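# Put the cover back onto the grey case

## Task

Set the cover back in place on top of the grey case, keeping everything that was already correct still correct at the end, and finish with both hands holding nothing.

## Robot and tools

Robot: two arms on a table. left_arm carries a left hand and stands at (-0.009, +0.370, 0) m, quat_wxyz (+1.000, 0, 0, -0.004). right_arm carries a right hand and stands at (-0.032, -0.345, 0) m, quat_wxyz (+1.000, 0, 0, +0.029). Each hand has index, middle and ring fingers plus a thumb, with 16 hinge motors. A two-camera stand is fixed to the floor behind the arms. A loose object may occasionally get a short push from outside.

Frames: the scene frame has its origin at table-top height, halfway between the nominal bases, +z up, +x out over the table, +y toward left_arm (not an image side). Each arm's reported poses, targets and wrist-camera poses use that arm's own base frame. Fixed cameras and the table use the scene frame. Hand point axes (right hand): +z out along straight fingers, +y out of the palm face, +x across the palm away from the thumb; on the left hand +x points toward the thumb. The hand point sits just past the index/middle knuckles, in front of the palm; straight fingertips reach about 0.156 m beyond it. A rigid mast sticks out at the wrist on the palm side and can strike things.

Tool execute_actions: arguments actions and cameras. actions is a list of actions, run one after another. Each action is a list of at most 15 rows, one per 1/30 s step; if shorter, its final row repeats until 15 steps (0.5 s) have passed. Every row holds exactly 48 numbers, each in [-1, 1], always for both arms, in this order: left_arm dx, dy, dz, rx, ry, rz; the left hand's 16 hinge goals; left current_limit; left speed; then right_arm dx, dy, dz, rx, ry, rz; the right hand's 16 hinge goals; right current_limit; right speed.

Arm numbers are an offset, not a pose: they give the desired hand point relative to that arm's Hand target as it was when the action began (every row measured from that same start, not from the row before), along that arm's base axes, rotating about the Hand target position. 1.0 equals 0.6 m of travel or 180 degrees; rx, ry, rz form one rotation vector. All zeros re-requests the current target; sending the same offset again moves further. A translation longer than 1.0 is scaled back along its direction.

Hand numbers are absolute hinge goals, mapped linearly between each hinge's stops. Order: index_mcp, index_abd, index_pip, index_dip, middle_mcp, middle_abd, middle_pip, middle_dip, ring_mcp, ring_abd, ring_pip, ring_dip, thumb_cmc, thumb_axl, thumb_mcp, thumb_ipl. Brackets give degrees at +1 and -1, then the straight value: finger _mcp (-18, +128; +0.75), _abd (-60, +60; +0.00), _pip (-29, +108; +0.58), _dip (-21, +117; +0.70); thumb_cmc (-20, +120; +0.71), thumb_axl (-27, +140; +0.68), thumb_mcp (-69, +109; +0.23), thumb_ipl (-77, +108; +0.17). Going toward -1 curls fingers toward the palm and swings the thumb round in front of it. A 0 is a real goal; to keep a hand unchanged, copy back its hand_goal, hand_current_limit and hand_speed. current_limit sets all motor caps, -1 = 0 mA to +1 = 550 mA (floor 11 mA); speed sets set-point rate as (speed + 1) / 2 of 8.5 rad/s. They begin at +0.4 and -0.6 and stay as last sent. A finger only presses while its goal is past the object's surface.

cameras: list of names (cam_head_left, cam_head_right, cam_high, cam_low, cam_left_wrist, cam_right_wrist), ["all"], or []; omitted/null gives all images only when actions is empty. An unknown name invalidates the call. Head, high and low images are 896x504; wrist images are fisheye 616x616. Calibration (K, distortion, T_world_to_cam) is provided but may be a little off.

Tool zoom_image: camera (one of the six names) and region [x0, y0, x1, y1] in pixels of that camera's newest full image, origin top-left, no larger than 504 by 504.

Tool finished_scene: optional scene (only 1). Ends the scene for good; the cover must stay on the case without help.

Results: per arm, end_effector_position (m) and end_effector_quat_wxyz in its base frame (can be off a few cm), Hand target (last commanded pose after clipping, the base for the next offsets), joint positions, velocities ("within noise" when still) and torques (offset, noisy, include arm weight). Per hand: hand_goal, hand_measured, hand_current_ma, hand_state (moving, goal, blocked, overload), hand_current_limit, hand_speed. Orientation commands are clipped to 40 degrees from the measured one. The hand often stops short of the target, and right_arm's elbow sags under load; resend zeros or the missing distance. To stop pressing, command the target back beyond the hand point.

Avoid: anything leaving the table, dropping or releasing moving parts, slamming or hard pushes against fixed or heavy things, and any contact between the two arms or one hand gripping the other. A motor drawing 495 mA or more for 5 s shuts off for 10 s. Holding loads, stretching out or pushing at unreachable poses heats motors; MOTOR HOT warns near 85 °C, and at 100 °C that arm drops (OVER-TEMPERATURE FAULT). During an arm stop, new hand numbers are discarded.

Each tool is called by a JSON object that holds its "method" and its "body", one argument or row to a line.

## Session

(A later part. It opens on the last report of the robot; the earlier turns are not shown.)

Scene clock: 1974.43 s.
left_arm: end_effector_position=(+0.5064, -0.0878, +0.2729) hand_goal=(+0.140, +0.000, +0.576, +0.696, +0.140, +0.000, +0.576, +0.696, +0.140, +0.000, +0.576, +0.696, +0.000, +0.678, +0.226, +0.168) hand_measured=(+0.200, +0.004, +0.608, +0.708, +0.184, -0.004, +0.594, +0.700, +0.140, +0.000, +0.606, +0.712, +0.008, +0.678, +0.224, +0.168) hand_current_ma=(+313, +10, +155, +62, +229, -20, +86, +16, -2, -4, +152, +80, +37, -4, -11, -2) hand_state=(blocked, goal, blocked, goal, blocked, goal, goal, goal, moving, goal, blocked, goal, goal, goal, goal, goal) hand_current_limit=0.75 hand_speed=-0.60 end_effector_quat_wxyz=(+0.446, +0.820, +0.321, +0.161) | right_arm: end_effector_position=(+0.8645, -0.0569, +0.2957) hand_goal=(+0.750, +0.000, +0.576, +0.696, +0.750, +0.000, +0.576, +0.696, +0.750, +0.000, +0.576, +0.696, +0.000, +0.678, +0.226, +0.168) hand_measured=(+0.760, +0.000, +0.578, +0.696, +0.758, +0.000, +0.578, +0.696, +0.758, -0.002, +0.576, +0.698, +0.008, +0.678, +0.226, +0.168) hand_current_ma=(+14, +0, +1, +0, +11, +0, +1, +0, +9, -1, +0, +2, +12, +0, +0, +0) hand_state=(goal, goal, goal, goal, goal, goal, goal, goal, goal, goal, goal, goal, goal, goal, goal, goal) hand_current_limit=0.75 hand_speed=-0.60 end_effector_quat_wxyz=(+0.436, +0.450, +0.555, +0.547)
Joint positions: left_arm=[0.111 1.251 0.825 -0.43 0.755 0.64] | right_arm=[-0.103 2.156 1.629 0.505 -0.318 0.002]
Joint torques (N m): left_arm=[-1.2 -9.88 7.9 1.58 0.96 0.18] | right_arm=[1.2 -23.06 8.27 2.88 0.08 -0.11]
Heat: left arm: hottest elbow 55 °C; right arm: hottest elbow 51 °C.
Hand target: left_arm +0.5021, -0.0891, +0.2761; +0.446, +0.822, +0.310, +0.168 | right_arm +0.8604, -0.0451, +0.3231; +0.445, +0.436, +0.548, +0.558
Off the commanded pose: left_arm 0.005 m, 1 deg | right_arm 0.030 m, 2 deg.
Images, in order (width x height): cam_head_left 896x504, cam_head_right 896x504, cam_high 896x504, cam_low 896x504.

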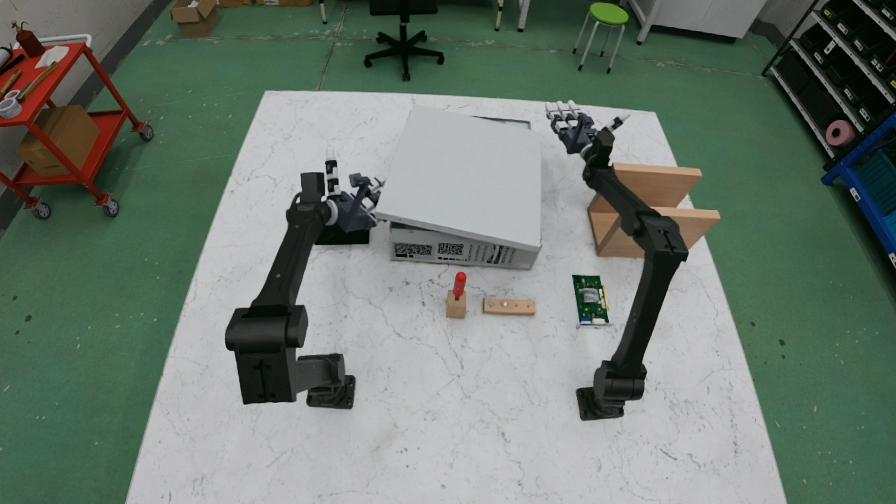

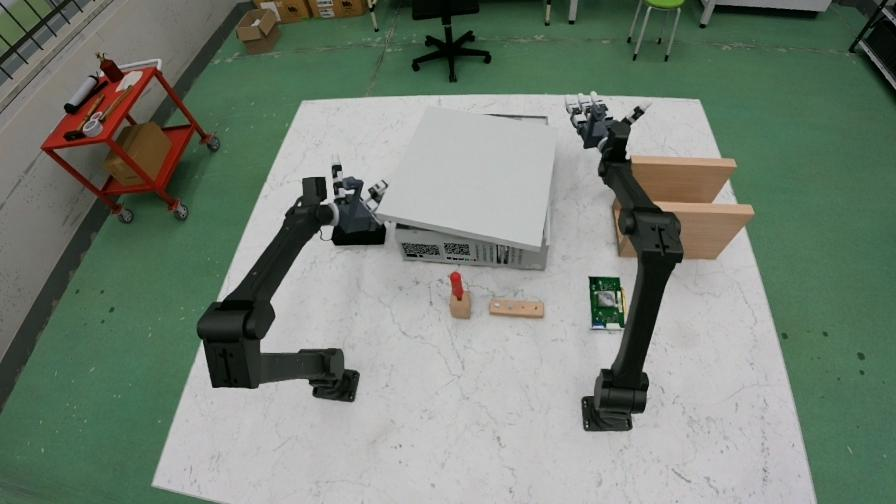

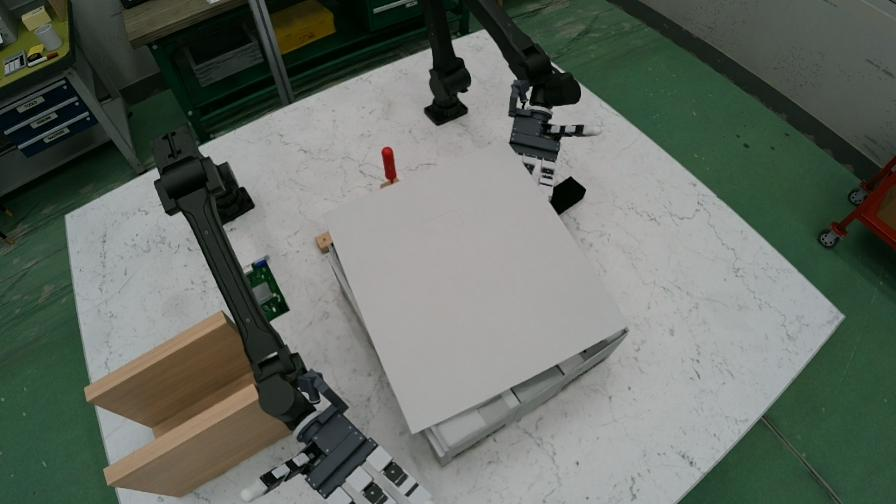

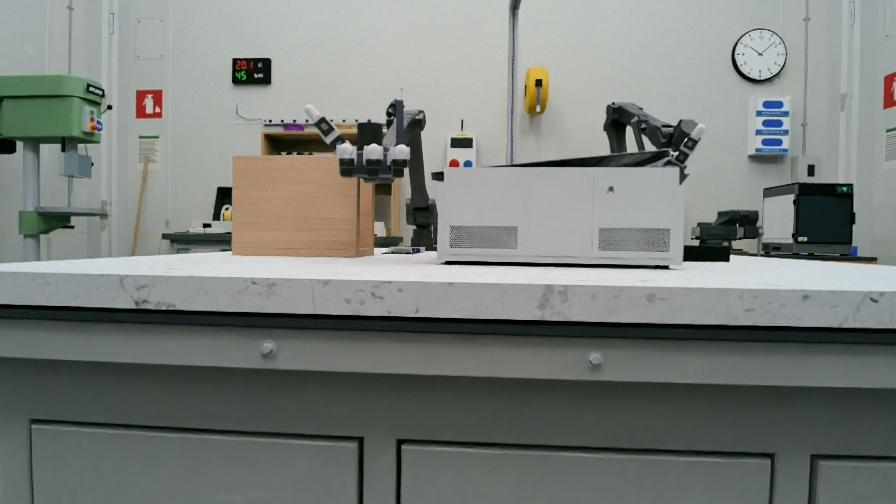

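{"method": "execute_actions", "body": {
  "actions": [
    [[0.01,-0.035,0,0,0,0.017,0.14,0,0.576,0.696,0.14,0,0.576,0.696,0.14,0,0.576,0.696,0,0.678,0.226,0.168,0.75,-0.6,0,0,0.02,0,0,0,0.75,0,0.576,0.696,0.75,0,0.576,0.696,0.75,0,0.576,0.696,0,0.678,0.226,0.168,0.75,-0.6]],
    [[0.0,-0.03,0,0,0,0.017,0.14,0,0.576,0.696,0.14,0,0.576,0.696,0.14,0,0.576,0.696,0,0.678,0.226,0.168,0.75,-0.6,0,0,0.02,0,0,0,0.75,0,0.576,0.696,0.75,0,0.576,0.696,0.75,0,0.576,0.696,0,0.678,0.226,0.168,0.75,-0.6]]
  ],
  "cameras": ["cam_head_left","cam_head_right","cam_low","cam_high"]
}}

{"method": "zoom_image", "body": {
  "camera": "cam_head_right",
  "region": [370, 80, 620, 290]
}}

{"method": "zoom_image", "body": {
  "camera": "cam_low",
  "region": [360, 80, 720, 280]
}}

{"method": "zoom_image", "body": {
  "camera": "cam_high",
  "region": [300, 130, 660, 480]
}}

Scene clock: 2007.20 s.
left_arm: end_effector_position=(+0.5114, -0.1228, +0.2822) hand_goal=(+0.140, +0.000, +0.576, +0.696, +0.140, +0.000, +0.576, +0.696, +0.140, +0.000, +0.576, +0.696, +0.000, +0.678, +0.226, +0.168) hand_measured=(+0.188, +0.004, +0.598, +0.706, +0.190, -0.002, +0.598, +0.702, +0.174, -0.008, +0.606, +0.710, +0.008, +0.678, +0.224, +0.168) hand_current_ma=(+253, +18, +112, +48, +264, -11, +107, +29, +176, -31, +147, +70, +35, -4, -11, -2) hand_state=(blocked, goal, blocked, goal, blocked, goal, blocked, goal, blocked, goal, blocked, goal, goal, goal, goal, goal) hand_current_limit=0.75 hand_speed=-0.60 end_effector_quat_wxyz=(+0.435, +0.805, +0.353, +0.195) | right_arm: end_effector_position=(+0.8620, -0.0567, +0.3113) hand_goal=(+0.750, +0.000, +0.576, +0.696, +0.750, +0.000, +0.576, +0.696, +0.750, +0.000, +0.576, +0.696, +0.000, +0.678, +0.226, +0.168) hand_measured=(+0.760, +0.000, +0.578, +0.696, +0.758, +0.000, +0.578, +0.696, +0.758, -0.002, +0.576, +0.698, +0.008, +0.678, +0.226, +0.168) hand_current_ma=(+14, +0, +1, +0, +11, +0, +1, +0, +10, -1, +0, +2, +12, +0, +0, +0) hand_state=(goal, goal, goal, goal, goal, goal, goal, goal, goal, goal, goal, goal, goal, goal, goal, goal) hand_current_limit=0.75 hand_speed=-0.60 end_effector_quat_wxyz=(+0.437, +0.450, +0.554, +0.547)
Joint positions: left_arm=[-0.028 1.203 0.786 -0.293 0.577 0.445] | right_arm=[-0.103 2.131 1.629 0.481 -0.318 0.002]
Joint torques (N m): left_arm=[-2.26 -8.59 7.27 2.73 0.42 -0.19] | right_arm=[1.49 -23.12 9.33 1.92 0.07 -0.1]
Heat: left arm: hottest elbow 54 °C; right arm: hottest elbow 48 °C.
Hand target: left_arm +0.5082, -0.1280, +0.2763; +0.437, +0.805, +0.354, +0.191 | right_arm +0.8604, -0.0451, +0.3471; +0.445, +0.436, +0.548, +0.558
Off the commanded pose: left_arm 0.009 m, 0 deg | right_arm 0.038 m, 2 deg.
Images, in order (width x height): cam_head_left 896x504, cam_head_right 896x504, cam_high 896x504, cam_low 896x504.

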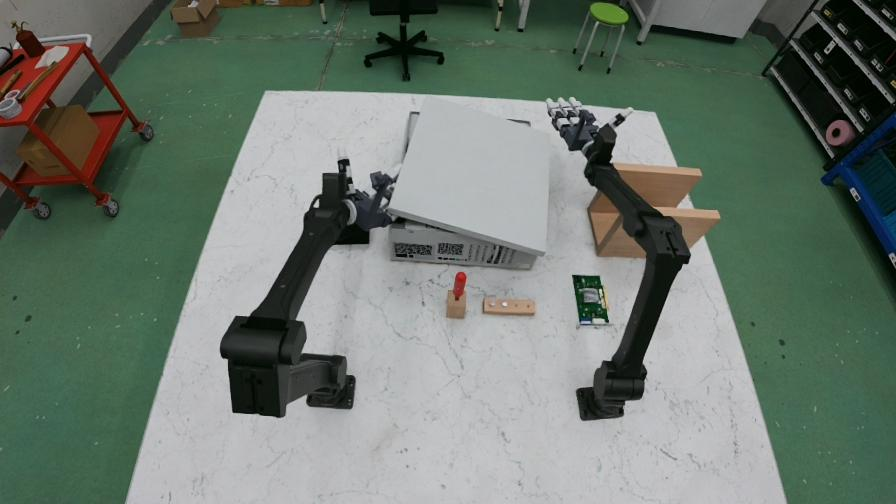

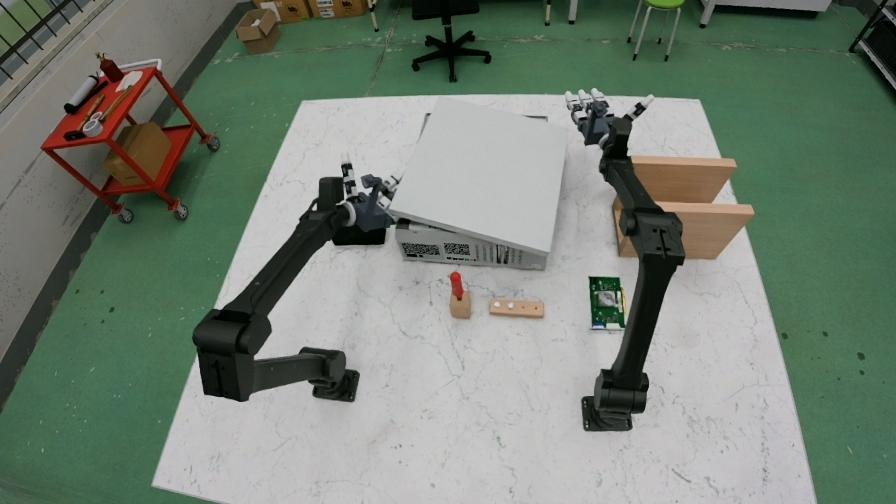

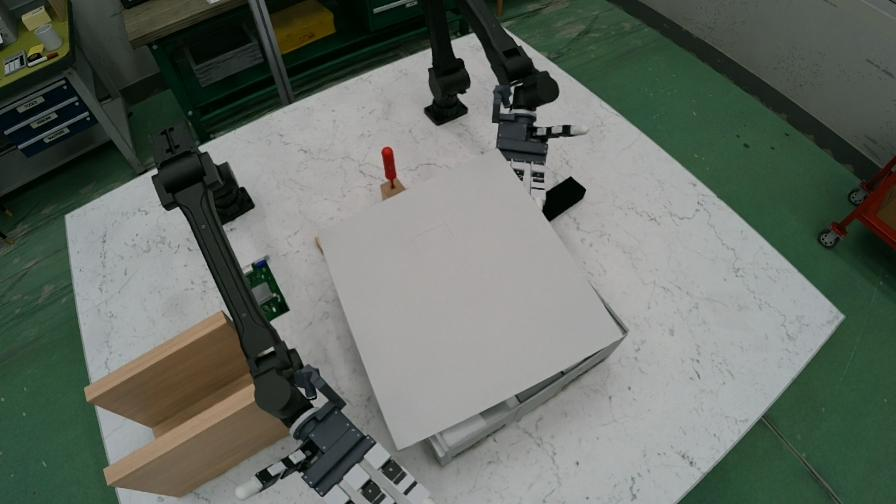

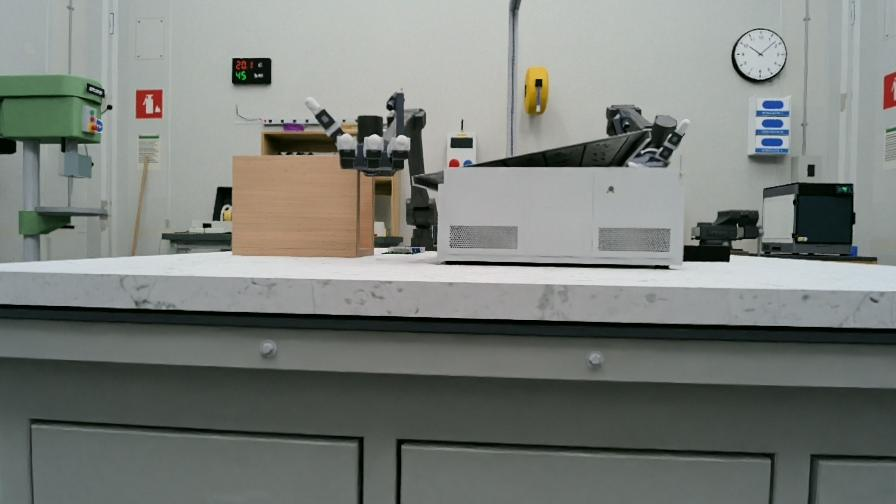

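Scaled by 2.016.

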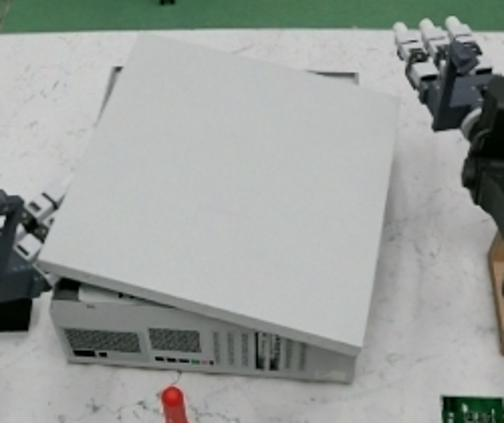

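Scaled by 1.400.

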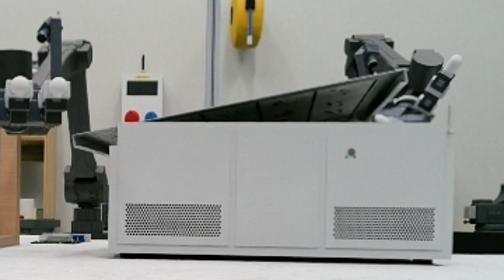

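Scaled by 1.400.

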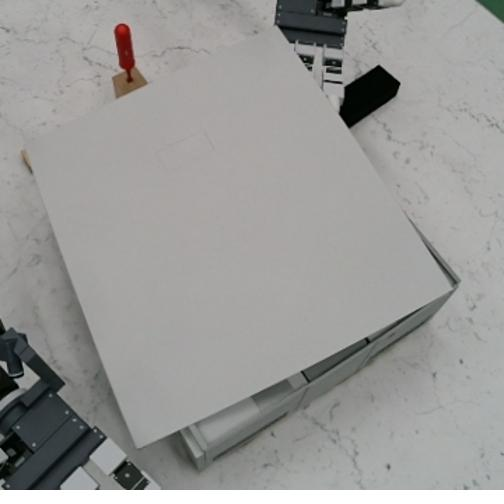

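{"method": "execute_actions", "body": {
  "actions": [
    [[0,0,0,0,0,0,0.14,0,0.576,0.696,0.14,0,0.576,0.696,0.14,0,0.576,0.696,0,0.678,0.226,0.168,0.75,-0.6,-0.01,0.0,-0.05,0,0,0,0.75,0,0.576,0.696,0.75,0,0.576,0.696,0.75,0,0.576,0.696,0,0.678,0.226,0.168,0.75,-0.6]],
    [[0,0,0,0,0,0,0.14,0,0.576,0.696,0.14,0,0.576,0.696,0.14,0,0.576,0.696,0,0.678,0.226,0.168,0.75,-0.6,0,0,-0.045,0,0,0,0.75,0,0.576,0.696,0.75,0,0.576,0.696,0.75,0,0.576,0.696,0,0.678,0.226,0.168,0.75,-0.6]]
  ],
  "cameras": ["cam_head_right","cam_low","cam_high"]
}}

{"method": "zoom_image", "body": {
  "camera": "cam_low",
  "region": [280, 80, 640, 280]
}}

{"method": "zoom_image", "body": {
  "camera": "cam_high",
  "region": [220, 300, 500, 504]
}}

Scene clock: 2060.10 s.
left_arm: end_effector_position=(+0.5114, -0.1228, +0.2822) hand_goal=(+0.140, +0.000, +0.576, +0.696, +0.140, +0.000, +0.576, +0.696, +0.140, +0.000, +0.576, +0.696, +0.000, +0.678, +0.226, +0.168) hand_measured=(+0.188, +0.004, +0.598, +0.706, +0.190, -0.002, +0.598, +0.702, +0.174, -0.008, +0.606, +0.710, +0.008, +0.678, +0.224, +0.168) hand_current_ma=(+253, +18, +112, +48, +264, -11, +107, +29, +176, -31, +147, +70, +35, -4, -11, -2) hand_state=(blocked, goal, blocked, goal, blocked, goal, blocked, goal, blocked, goal, blocked, goal, goal, goal, goal, goal) hand_current_limit=0.75 hand_speed=-0.60 end_effector_quat_wxyz=(+0.435, +0.805, +0.353, +0.195) | right_arm: end_effector_position=(+0.8549, -0.0559, +0.2938) hand_goal=(+0.750, +0.000, +0.576, +0.696, +0.750, +0.000, +0.576, +0.696, +0.750, +0.000, +0.576, +0.696, +0.000, +0.678, +0.226, +0.168) hand_measured=(+0.760, +0.000, +0.578, +0.696, +0.758, +0.000, +0.578, +0.696, +0.758, -0.002, +0.576, +0.698, +0.008, +0.678, +0.226, +0.168) hand_current_ma=(+14, +0, +1, +0, +11, +0, +1, +0, +10, -1, +0, +2, +12, +0, +0, +0) hand_state=(goal, goal, goal, goal, goal, goal, goal, goal, goal, goal, goal, goal, goal, goal, goal, goal) hand_current_limit=0.75 hand_speed=-0.60 end_effector_quat_wxyz=(+0.444, +0.442, +0.549, +0.552)
Joint positions: left_arm=[-0.028 1.203 0.786 -0.293 0.577 0.445] | right_arm=[-0.103 2.151 1.593 0.563 -0.318 0.002]
Joint torques (N m): left_arm=[-2.26 -8.59 7.3 2.77 0.4 -0.19] | right_arm=[0.79 -19.9 7.5 3.49 0 -0.11]
Heat: left arm: hottest elbow 52 °C; right arm: hottest shoulder 47 °C.
Hand target: left_arm +0.5082, -0.1280, +0.2763; +0.437, +0.805, +0.354, +0.191 | right_arm +0.8544, -0.0451, +0.2900; +0.445, +0.436, +0.548, +0.558
Off the commanded pose: left_arm 0.009 m, 0 deg | right_arm 0.011 m, 1 deg.
Images, in order (width x height): cam_head_right 896x504, cam_high 896x504, cam_low 896x504.

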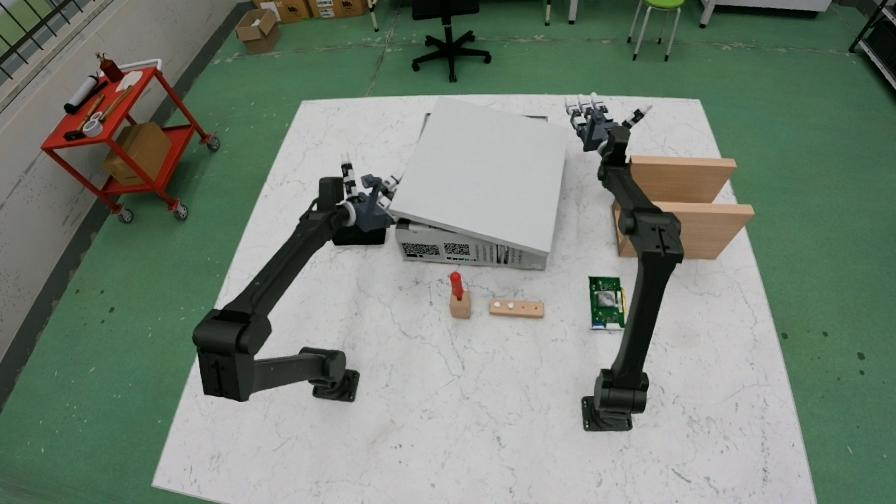

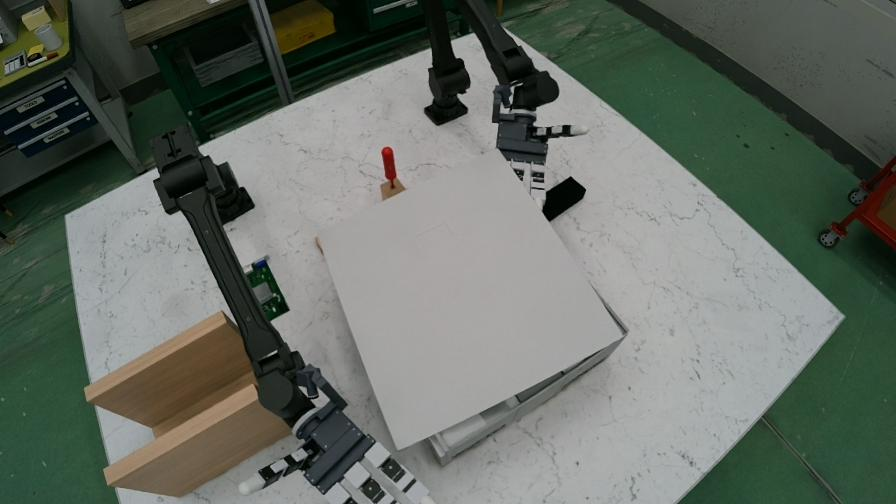

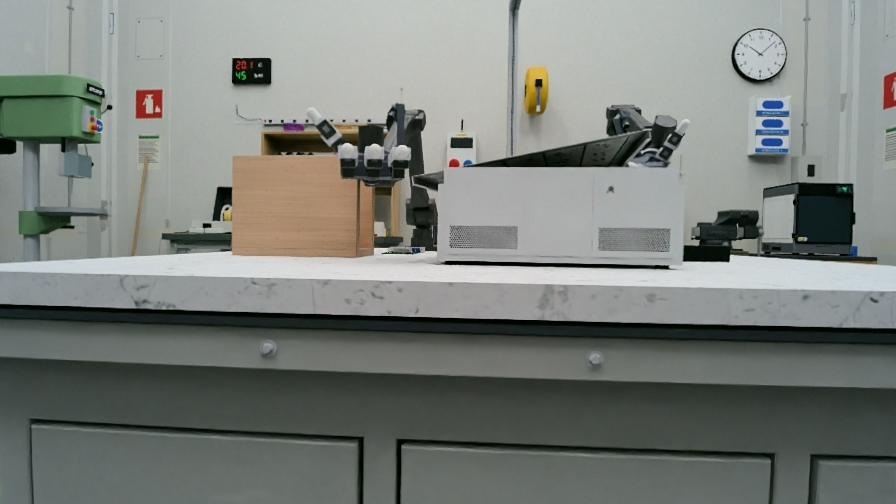

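Scaled by 1.400.

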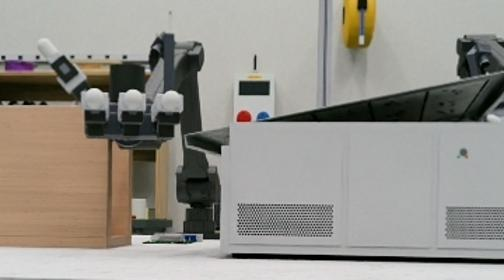

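Scaled by 1.800.

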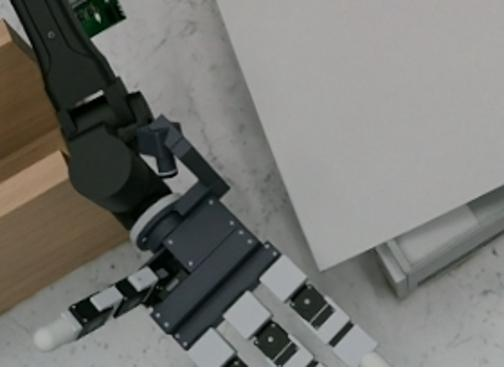

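{"method": "execute_actions", "body": {
  "actions": [
    [[0,0,0,0,0,0,0.14,0,0.576,0.696,0.14,0,0.576,0.696,0.14,0,0.576,0.696,0,0.678,0.226,0.168,0.75,-0.6,0,0.0,-0.04,0,0,0,0.75,0,0.576,0.696,0.75,0,0.576,0.696,0.75,0,0.576,0.696,0,0.678,0.226,0.168,0.75,-0.6]],
    [[0,0,0,0,0,0,0.14,0,0.576,0.696,0.14,0,0.576,0.696,0.14,0,0.576,0.696,0,0.678,0.226,0.168,0.75,-0.6,0.003,0.06,0,0,0,0,0.75,0,0.576,0.696,0.75,0,0.576,0.696,0.75,0,0.576,0.696,0,0.678,0.226,0.168,0.75,-0.6]]
  ],
  "cameras": ["cam_head_right","cam_low","cam_high"]
}}

{"method": "zoom_image", "body": {
  "camera": "cam_low",
  "region": [280, 80, 640, 280]
}}

{"method": "zoom_image", "body": {
  "camera": "cam_high",
  "region": [220, 300, 500, 504]
}}

Scene clock: 2068.67 s.
left_arm: end_effector_position=(+0.5117, -0.1222, +0.2822) hand_goal=(+0.140, +0.000, +0.576, +0.696, +0.140, +0.000, +0.576, +0.696, +0.140, +0.000, +0.576, +0.696, +0.000, +0.678, +0.226, +0.168) hand_measured=(+0.188, +0.004, +0.598, +0.706, +0.188, -0.002, +0.596, +0.702, +0.174, -0.006, +0.606, +0.710, +0.008, +0.678, +0.224, +0.168) hand_current_ma=(+251, +18, +110, +47, +250, -11, +97, +29, +176, -28, +147, +70, +35, -4, -11, -2) hand_state=(blocked, goal, blocked, goal, blocked, goal, goal, goal, blocked, goal, blocked, goal, goal, goal, goal, goal) hand_current_limit=0.75 hand_speed=-0.60 end_effector_quat_wxyz=(+0.435, +0.804, +0.356, +0.194) | right_arm: end_effector_position=(+0.8572, -0.0383, +0.2660) hand_goal=(+0.750, +0.000, +0.576, +0.696, +0.750, +0.000, +0.576, +0.696, +0.750, +0.000, +0.576, +0.696, +0.000, +0.678, +0.226, +0.168) hand_measured=(+0.760, +0.000, +0.578, +0.696, +0.758, +0.000, +0.578, +0.696, +0.758, -0.002, +0.576, +0.698, +0.008, +0.678, +0.226, +0.168) hand_current_ma=(+14, +0, +1, +0, +11, +0, +1, +0, +10, -1, +0, +2, +11, +0, +0, +0) hand_state=(goal, goal, goal, goal, goal, goal, goal, goal, goal, goal, goal, goal, goal, goal, goal, goal) hand_current_limit=0.75 hand_speed=-0.60 end_effector_quat_wxyz=(+0.452, +0.451, +0.543, +0.545)
Joint positions: left_arm=[-0.028 1.202 0.786 -0.293 0.576 0.439] | right_arm=[-0.069 2.19 1.58 0.612 -0.255 0.002]
Joint torques (N m): left_arm=[-2.26 -8.59 7.27 2.77 0.43 -0.13] | right_arm=[2.37 -20.25 7.36 3.4 -0.43 -0.11]
Heat: left arm: hottest elbow 52 °C; right arm: hottest shoulder 47 °C.
Hand target: left_arm +0.5082, -0.1280, +0.2763; +0.437, +0.805, +0.354, +0.191 | right_arm +0.8561, -0.0093, +0.2660; +0.445, +0.436, +0.548, +0.558
Off the commanded pose: left_arm 0.009 m, 0 deg | right_arm 0.029 m, 3 deg.
Images, in order (width x height): cam_head_right 896x504, cam_high 896x504, cam_low 896x504.

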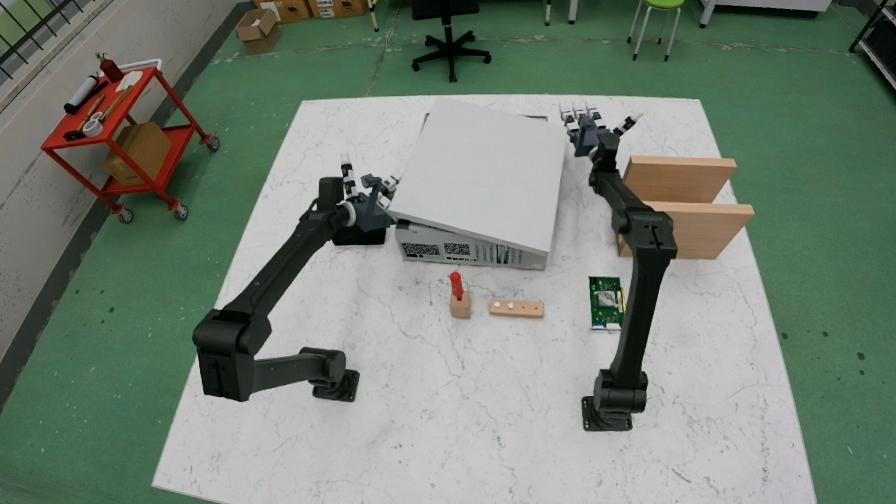

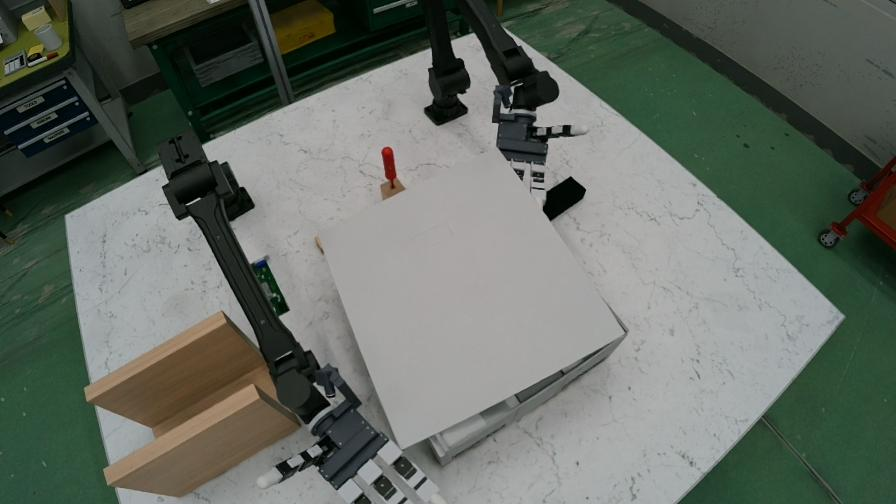

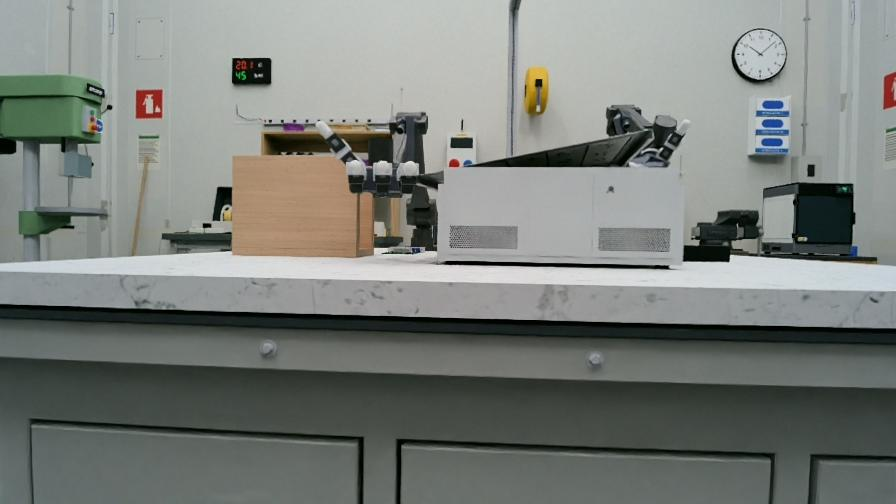

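Scaled by 1.400.

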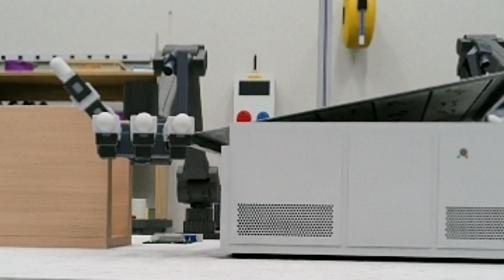

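Scaled by 1.800.

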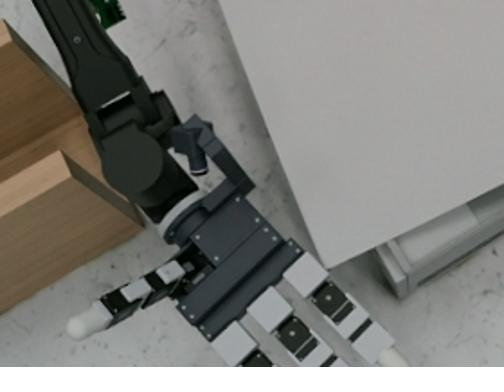

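{"method": "execute_actions", "body": {
  "actions": [
    [[0,0,0,0,0,0,0.14,0,0.576,0.696,0.14,0,0.576,0.696,0.14,0,0.576,0.696,0,0.678,0.226,0.168,0.75,-0.6,0.02,0.045,0.0,0,0,0,0.75,0,0.576,0.696,0.75,0,0.576,0.696,0.75,0,0.576,0.696,0,0.678,0.226,0.168,0.75,-0.6]]
  ],
  "cameras": ["cam_head_right","cam_low","cam_high"]
}}

{"method": "zoom_image", "body": {
  "camera": "cam_high",
  "region": [220, 300, 500, 504]
}}

{"method": "zoom_image", "body": {
  "camera": "cam_head_right",
  "region": [370, 80, 620, 290]
}}

Scene clock: 2075.50 s.
left_arm: end_effector_position=(+0.5116, -0.1220, +0.2816) hand_goal=(+0.140, +0.000, +0.576, +0.696, +0.140, +0.000, +0.576, +0.696, +0.140, +0.000, +0.576, +0.696, +0.000, +0.678, +0.226, +0.168) hand_measured=(+0.188, +0.004, +0.598, +0.706, +0.186, -0.002, +0.596, +0.702, +0.174, -0.006, +0.606, +0.710, +0.008, +0.678, +0.224, +0.168) hand_current_ma=(+251, +18, +110, +46, +245, -11, +93, +29, +176, -26, +147, +70, +35, -4, -11, -2) hand_state=(blocked, goal, blocked, goal, blocked, goal, goal, goal, blocked, goal, blocked, goal, goal, goal, goal, goal) hand_current_limit=0.75 hand_speed=-0.60 end_effector_quat_wxyz=(+0.435, +0.804, +0.357, +0.193) | right_arm: end_effector_position=(+0.8580, -0.0355, +0.2657) hand_goal=(+0.750, +0.000, +0.576, +0.696, +0.750, +0.000, +0.576, +0.696, +0.750, +0.000, +0.576, +0.696, +0.000, +0.678, +0.226, +0.168) hand_measured=(+0.760, +0.000, +0.578, +0.696, +0.758, +0.000, +0.578, +0.696, +0.758, -0.002, +0.576, +0.698, +0.008, +0.678, +0.226, +0.168) hand_current_ma=(+14, +0, +1, +0, +11, +0, +1, +0, +10, -1, +0, +2, +11, +0, +0, +0) hand_state=(goal, goal, goal, goal, goal, goal, goal, goal, goal, goal, goal, goal, goal, goal, goal, goal) hand_current_limit=0.75 hand_speed=-0.60 end_effector_quat_wxyz=(+0.460, +0.460, +0.536, +0.538)
Joint positions: left_arm=[-0.028 1.202 0.785 -0.292 0.576 0.437] | right_arm=[-0.057 2.191 1.58 0.612 -0.213 0.002]
Joint torques (N m): left_arm=[-2.26 -8.53 7.35 2.73 0.44 -0.11] | right_arm=[3.9 -19.08 9.72 2.84 -0.59 -0.14]
Heat: left arm: hottest elbow 51 °C; right arm: hottest elbow 47 °C.
Hand target: left_arm +0.5082, -0.1280, +0.2761; +0.437, +0.805, +0.354, +0.191 | right_arm +0.8681, +0.0179, +0.2658; +0.445, +0.436, +0.548, +0.558
Off the commanded pose: left_arm 0.009 m, 0 deg | right_arm 0.054 m, 4 deg.
Images, in order (width x height): cam_head_right 896x504, cam_high 896x504, cam_low 896x504.

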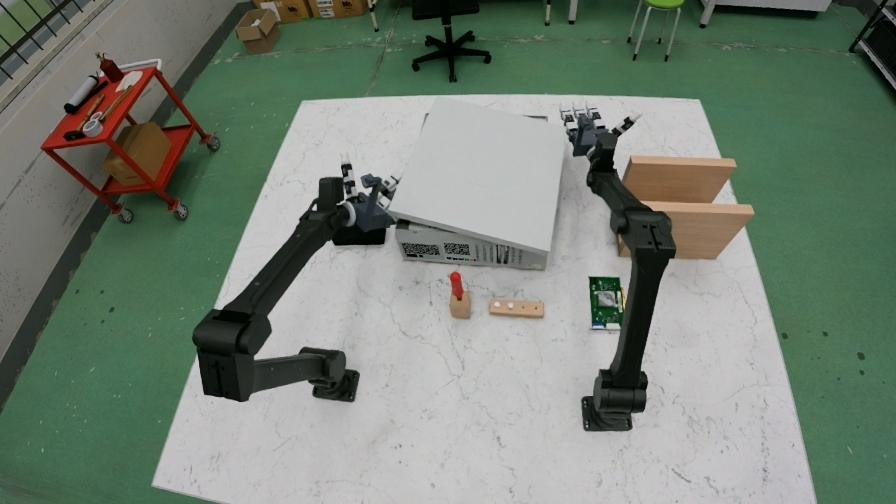

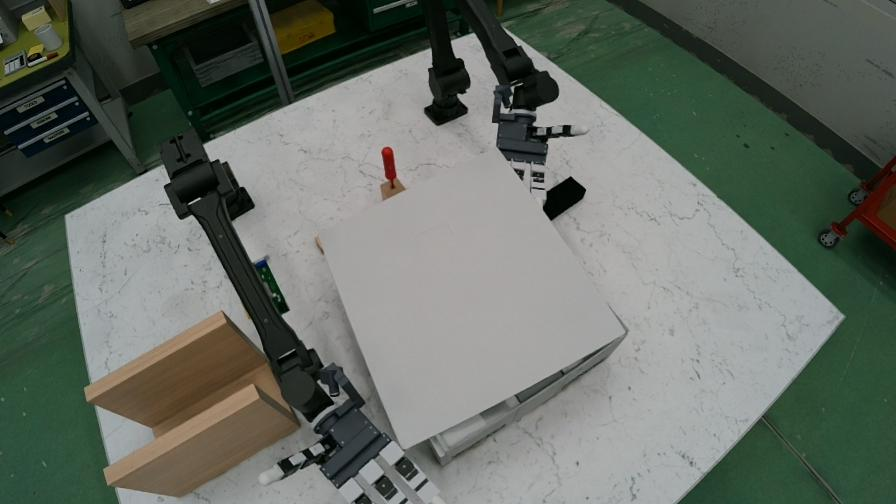

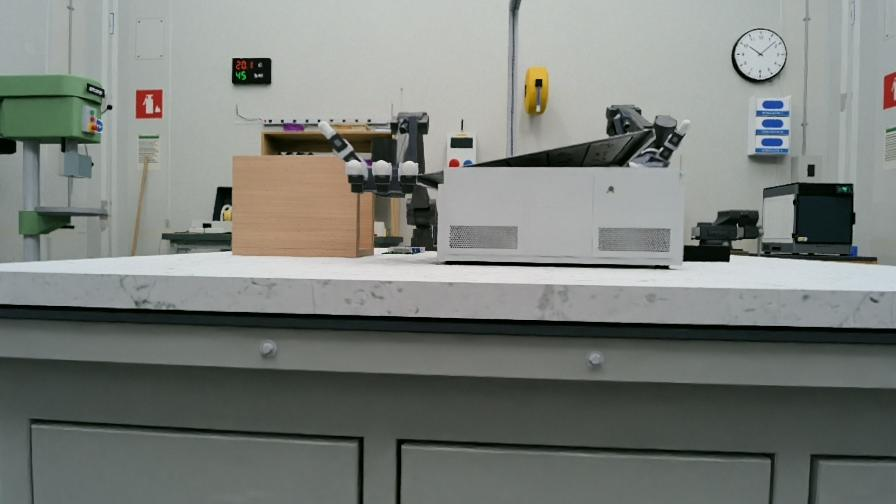

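Scaled by 1.800.

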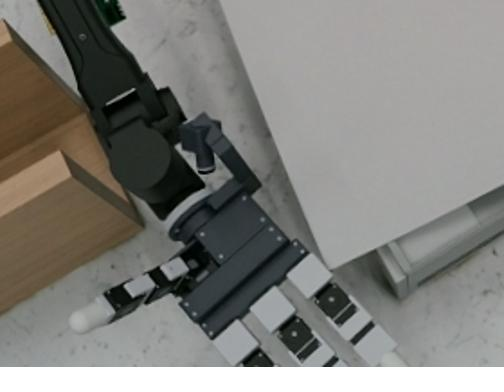

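Scaled by 2.016.

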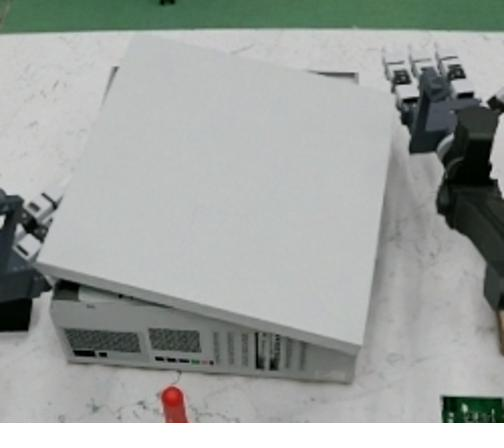

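{"method": "execute_actions", "body": {
  "actions": [
    [[0,0,0,0,0,0.044,0.14,0,0.576,0.696,0.14,0,0.576,0.696,0.14,0,0.576,0.696,0,0.678,0.226,0.168,0.75,-0.6,0.02,0.04,0.0,0,0,-0.02,0.75,0,0.576,0.696,0.75,0,0.576,0.696,0.75,0,0.576,0.696,0,0.678,0.226,0.168,0.75,-0.6]]
  ],
  "cameras": ["cam_head_right","cam_low","cam_high"]
}}

{"method": "zoom_image", "body": {
  "camera": "cam_high",
  "region": [220, 300, 500, 504]
}}

{"method": "zoom_image", "body": {
  "camera": "cam_head_right",
  "region": [370, 80, 620, 290]
}}

Scene clock: 2088.03 s.
left_arm: end_effector_position=(+0.5085, -0.1199, +0.2801) hand_goal=(+0.140, +0.000, +0.576, +0.696, +0.140, +0.000, +0.576, +0.696, +0.140, +0.000, +0.576, +0.696, +0.000, +0.678, +0.226, +0.168) hand_measured=(+0.166, +0.010, +0.586, +0.700, +0.176, +0.002, +0.606, +0.704, +0.166, -0.002, +0.600, +0.708, +0.008, +0.678, +0.224, +0.168) hand_current_ma=(+140, +40, +45, +16, +191, +6, +149, +43, +132, -9, +114, +57, +35, -4, -12, -2) hand_state=(blocked, goal, goal, goal, blocked, goal, blocked, goal, blocked, goal, blocked, goal, goal, goal, goal, goal) hand_current_limit=0.75 hand_speed=-0.60 end_effector_quat_wxyz=(+0.417, +0.779, +0.410, +0.226) | right_arm: end_effector_position=(+0.8644, +0.0065, +0.2409) hand_goal=(+0.750, +0.000, +0.576, +0.696, +0.750, +0.000, +0.576, +0.696, +0.750, +0.000, +0.576, +0.696, +0.000, +0.678, +0.226, +0.168) hand_measured=(+0.760, -0.002, +0.578, +0.696, +0.758, -0.002, +0.578, +0.696, +0.760, +0.006, +0.576, +0.698, +0.008, +0.678, +0.226, +0.168) hand_current_ma=(+14, -1, +1, +0, +11, -1, +1, +0, +15, +6, +0, +2, +10, +0, +0, +0) hand_state=(goal, goal, goal, goal, goal, goal, goal, goal, goal, goal, goal, goal, goal, goal, goal, goal) hand_current_limit=0.75 hand_speed=-0.60 end_effector_quat_wxyz=(+0.464, +0.479, +0.532, +0.521)
Joint positions: left_arm=[-0.091 1.153 0.735 -0.227 0.411 0.304] | right_arm=[0.015 2.225 1.588 0.611 -0.095 0.003]
Joint torques (N m): left_arm=[-2.67 -7.18 8.01 3.12 0.41 -0.24] | right_arm=[2.67 -19.9 11.97 2.21 -0.74 -0.15]
Heat: left arm: hottest elbow 52 °C; right arm: hottest elbow 48 °C.
Hand target: left_arm +0.5081, -0.1281, +0.2762; +0.423, +0.778, +0.409, +0.221 | right_arm +0.8802, +0.0420, +0.2659; +0.462, +0.453, +0.534, +0.544
Off the commanded pose: left_arm 0.009 m, 1 deg | right_arm 0.046 m, 4 deg.
Images, in order (width x height): cam_head_right 896x504, cam_high 896x504, cam_low 896x504.

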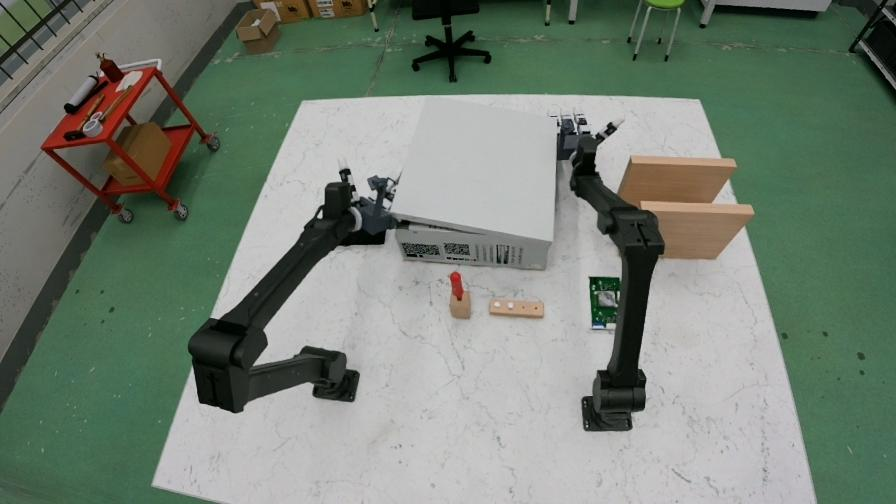

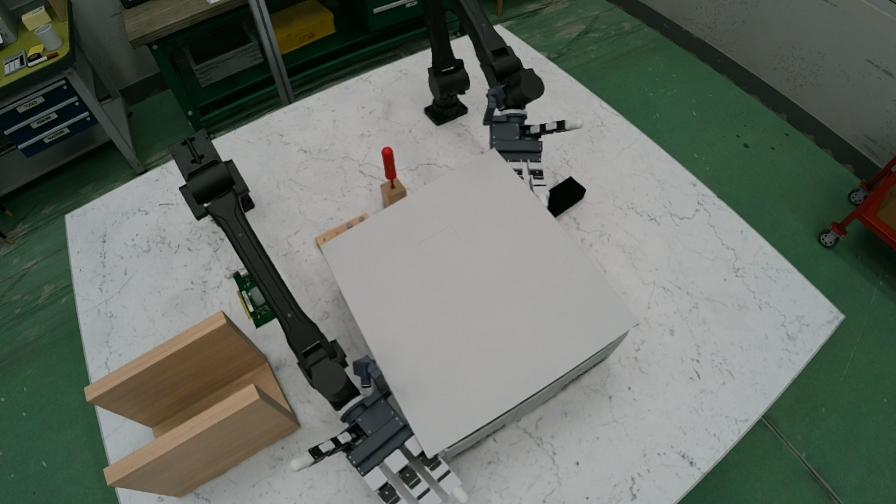

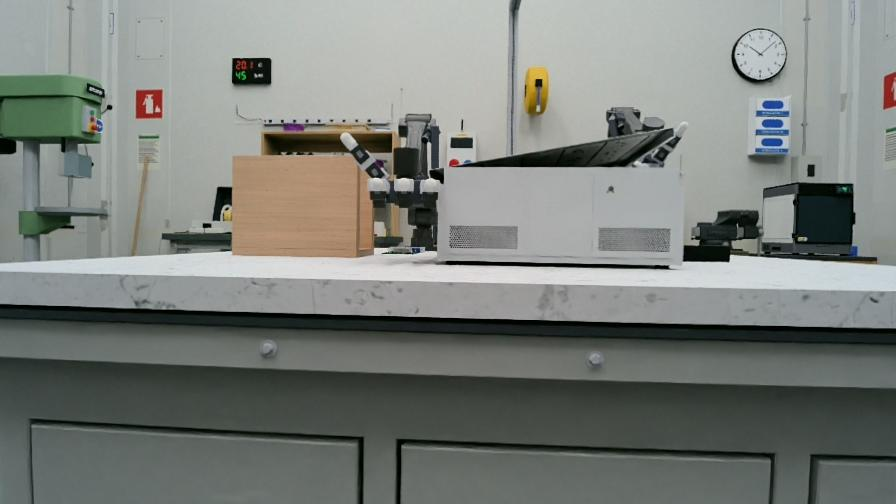

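Scaled by 1.800.

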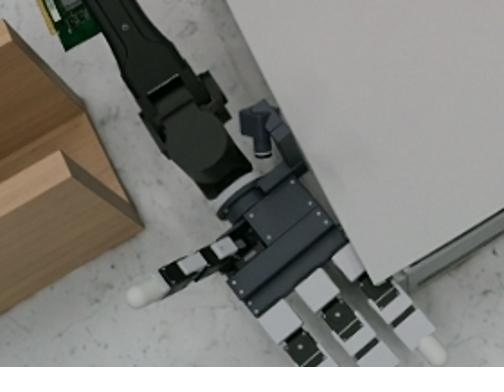

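Scaled by 2.016.

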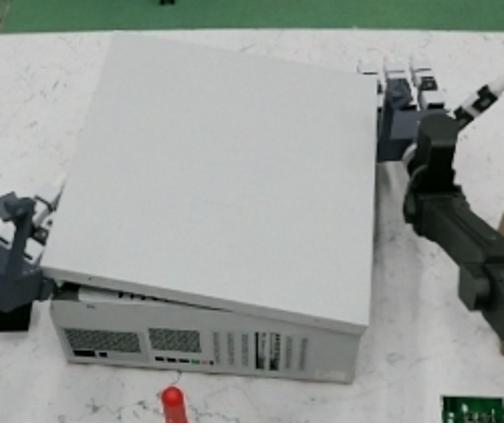

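{"method": "zoom_image", "body": {
  "camera": "cam_low",
  "region": [330, 80, 720, 280]
}}

{"method": "zoom_image", "body": {
  "camera": "cam_high",
  "region": [280, 130, 680, 504]
}}

{"method": "zoom_image", "body": {
  "camera": "cam_head_right",
  "region": [480, 80, 640, 290]
}}

Scaled by 1.292.

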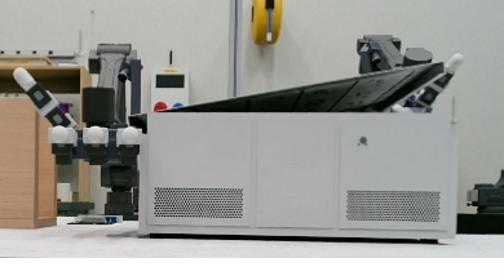

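Scaled by 1.260.

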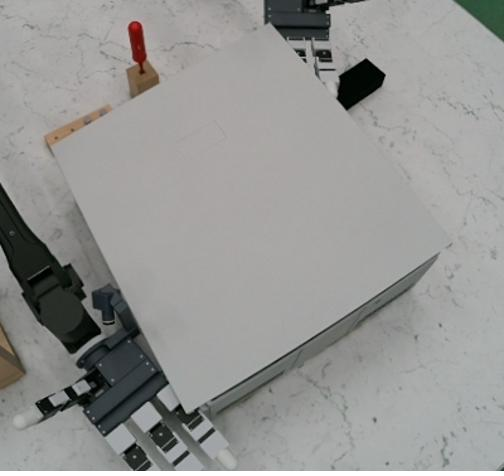

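Scaled by 2.400.

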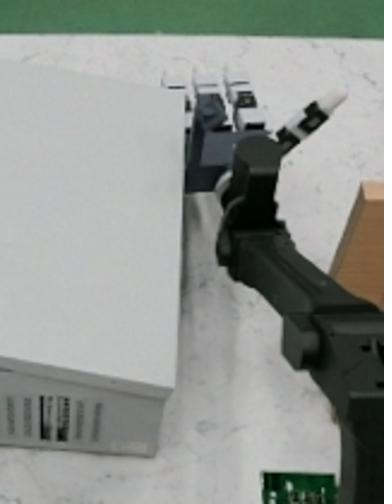

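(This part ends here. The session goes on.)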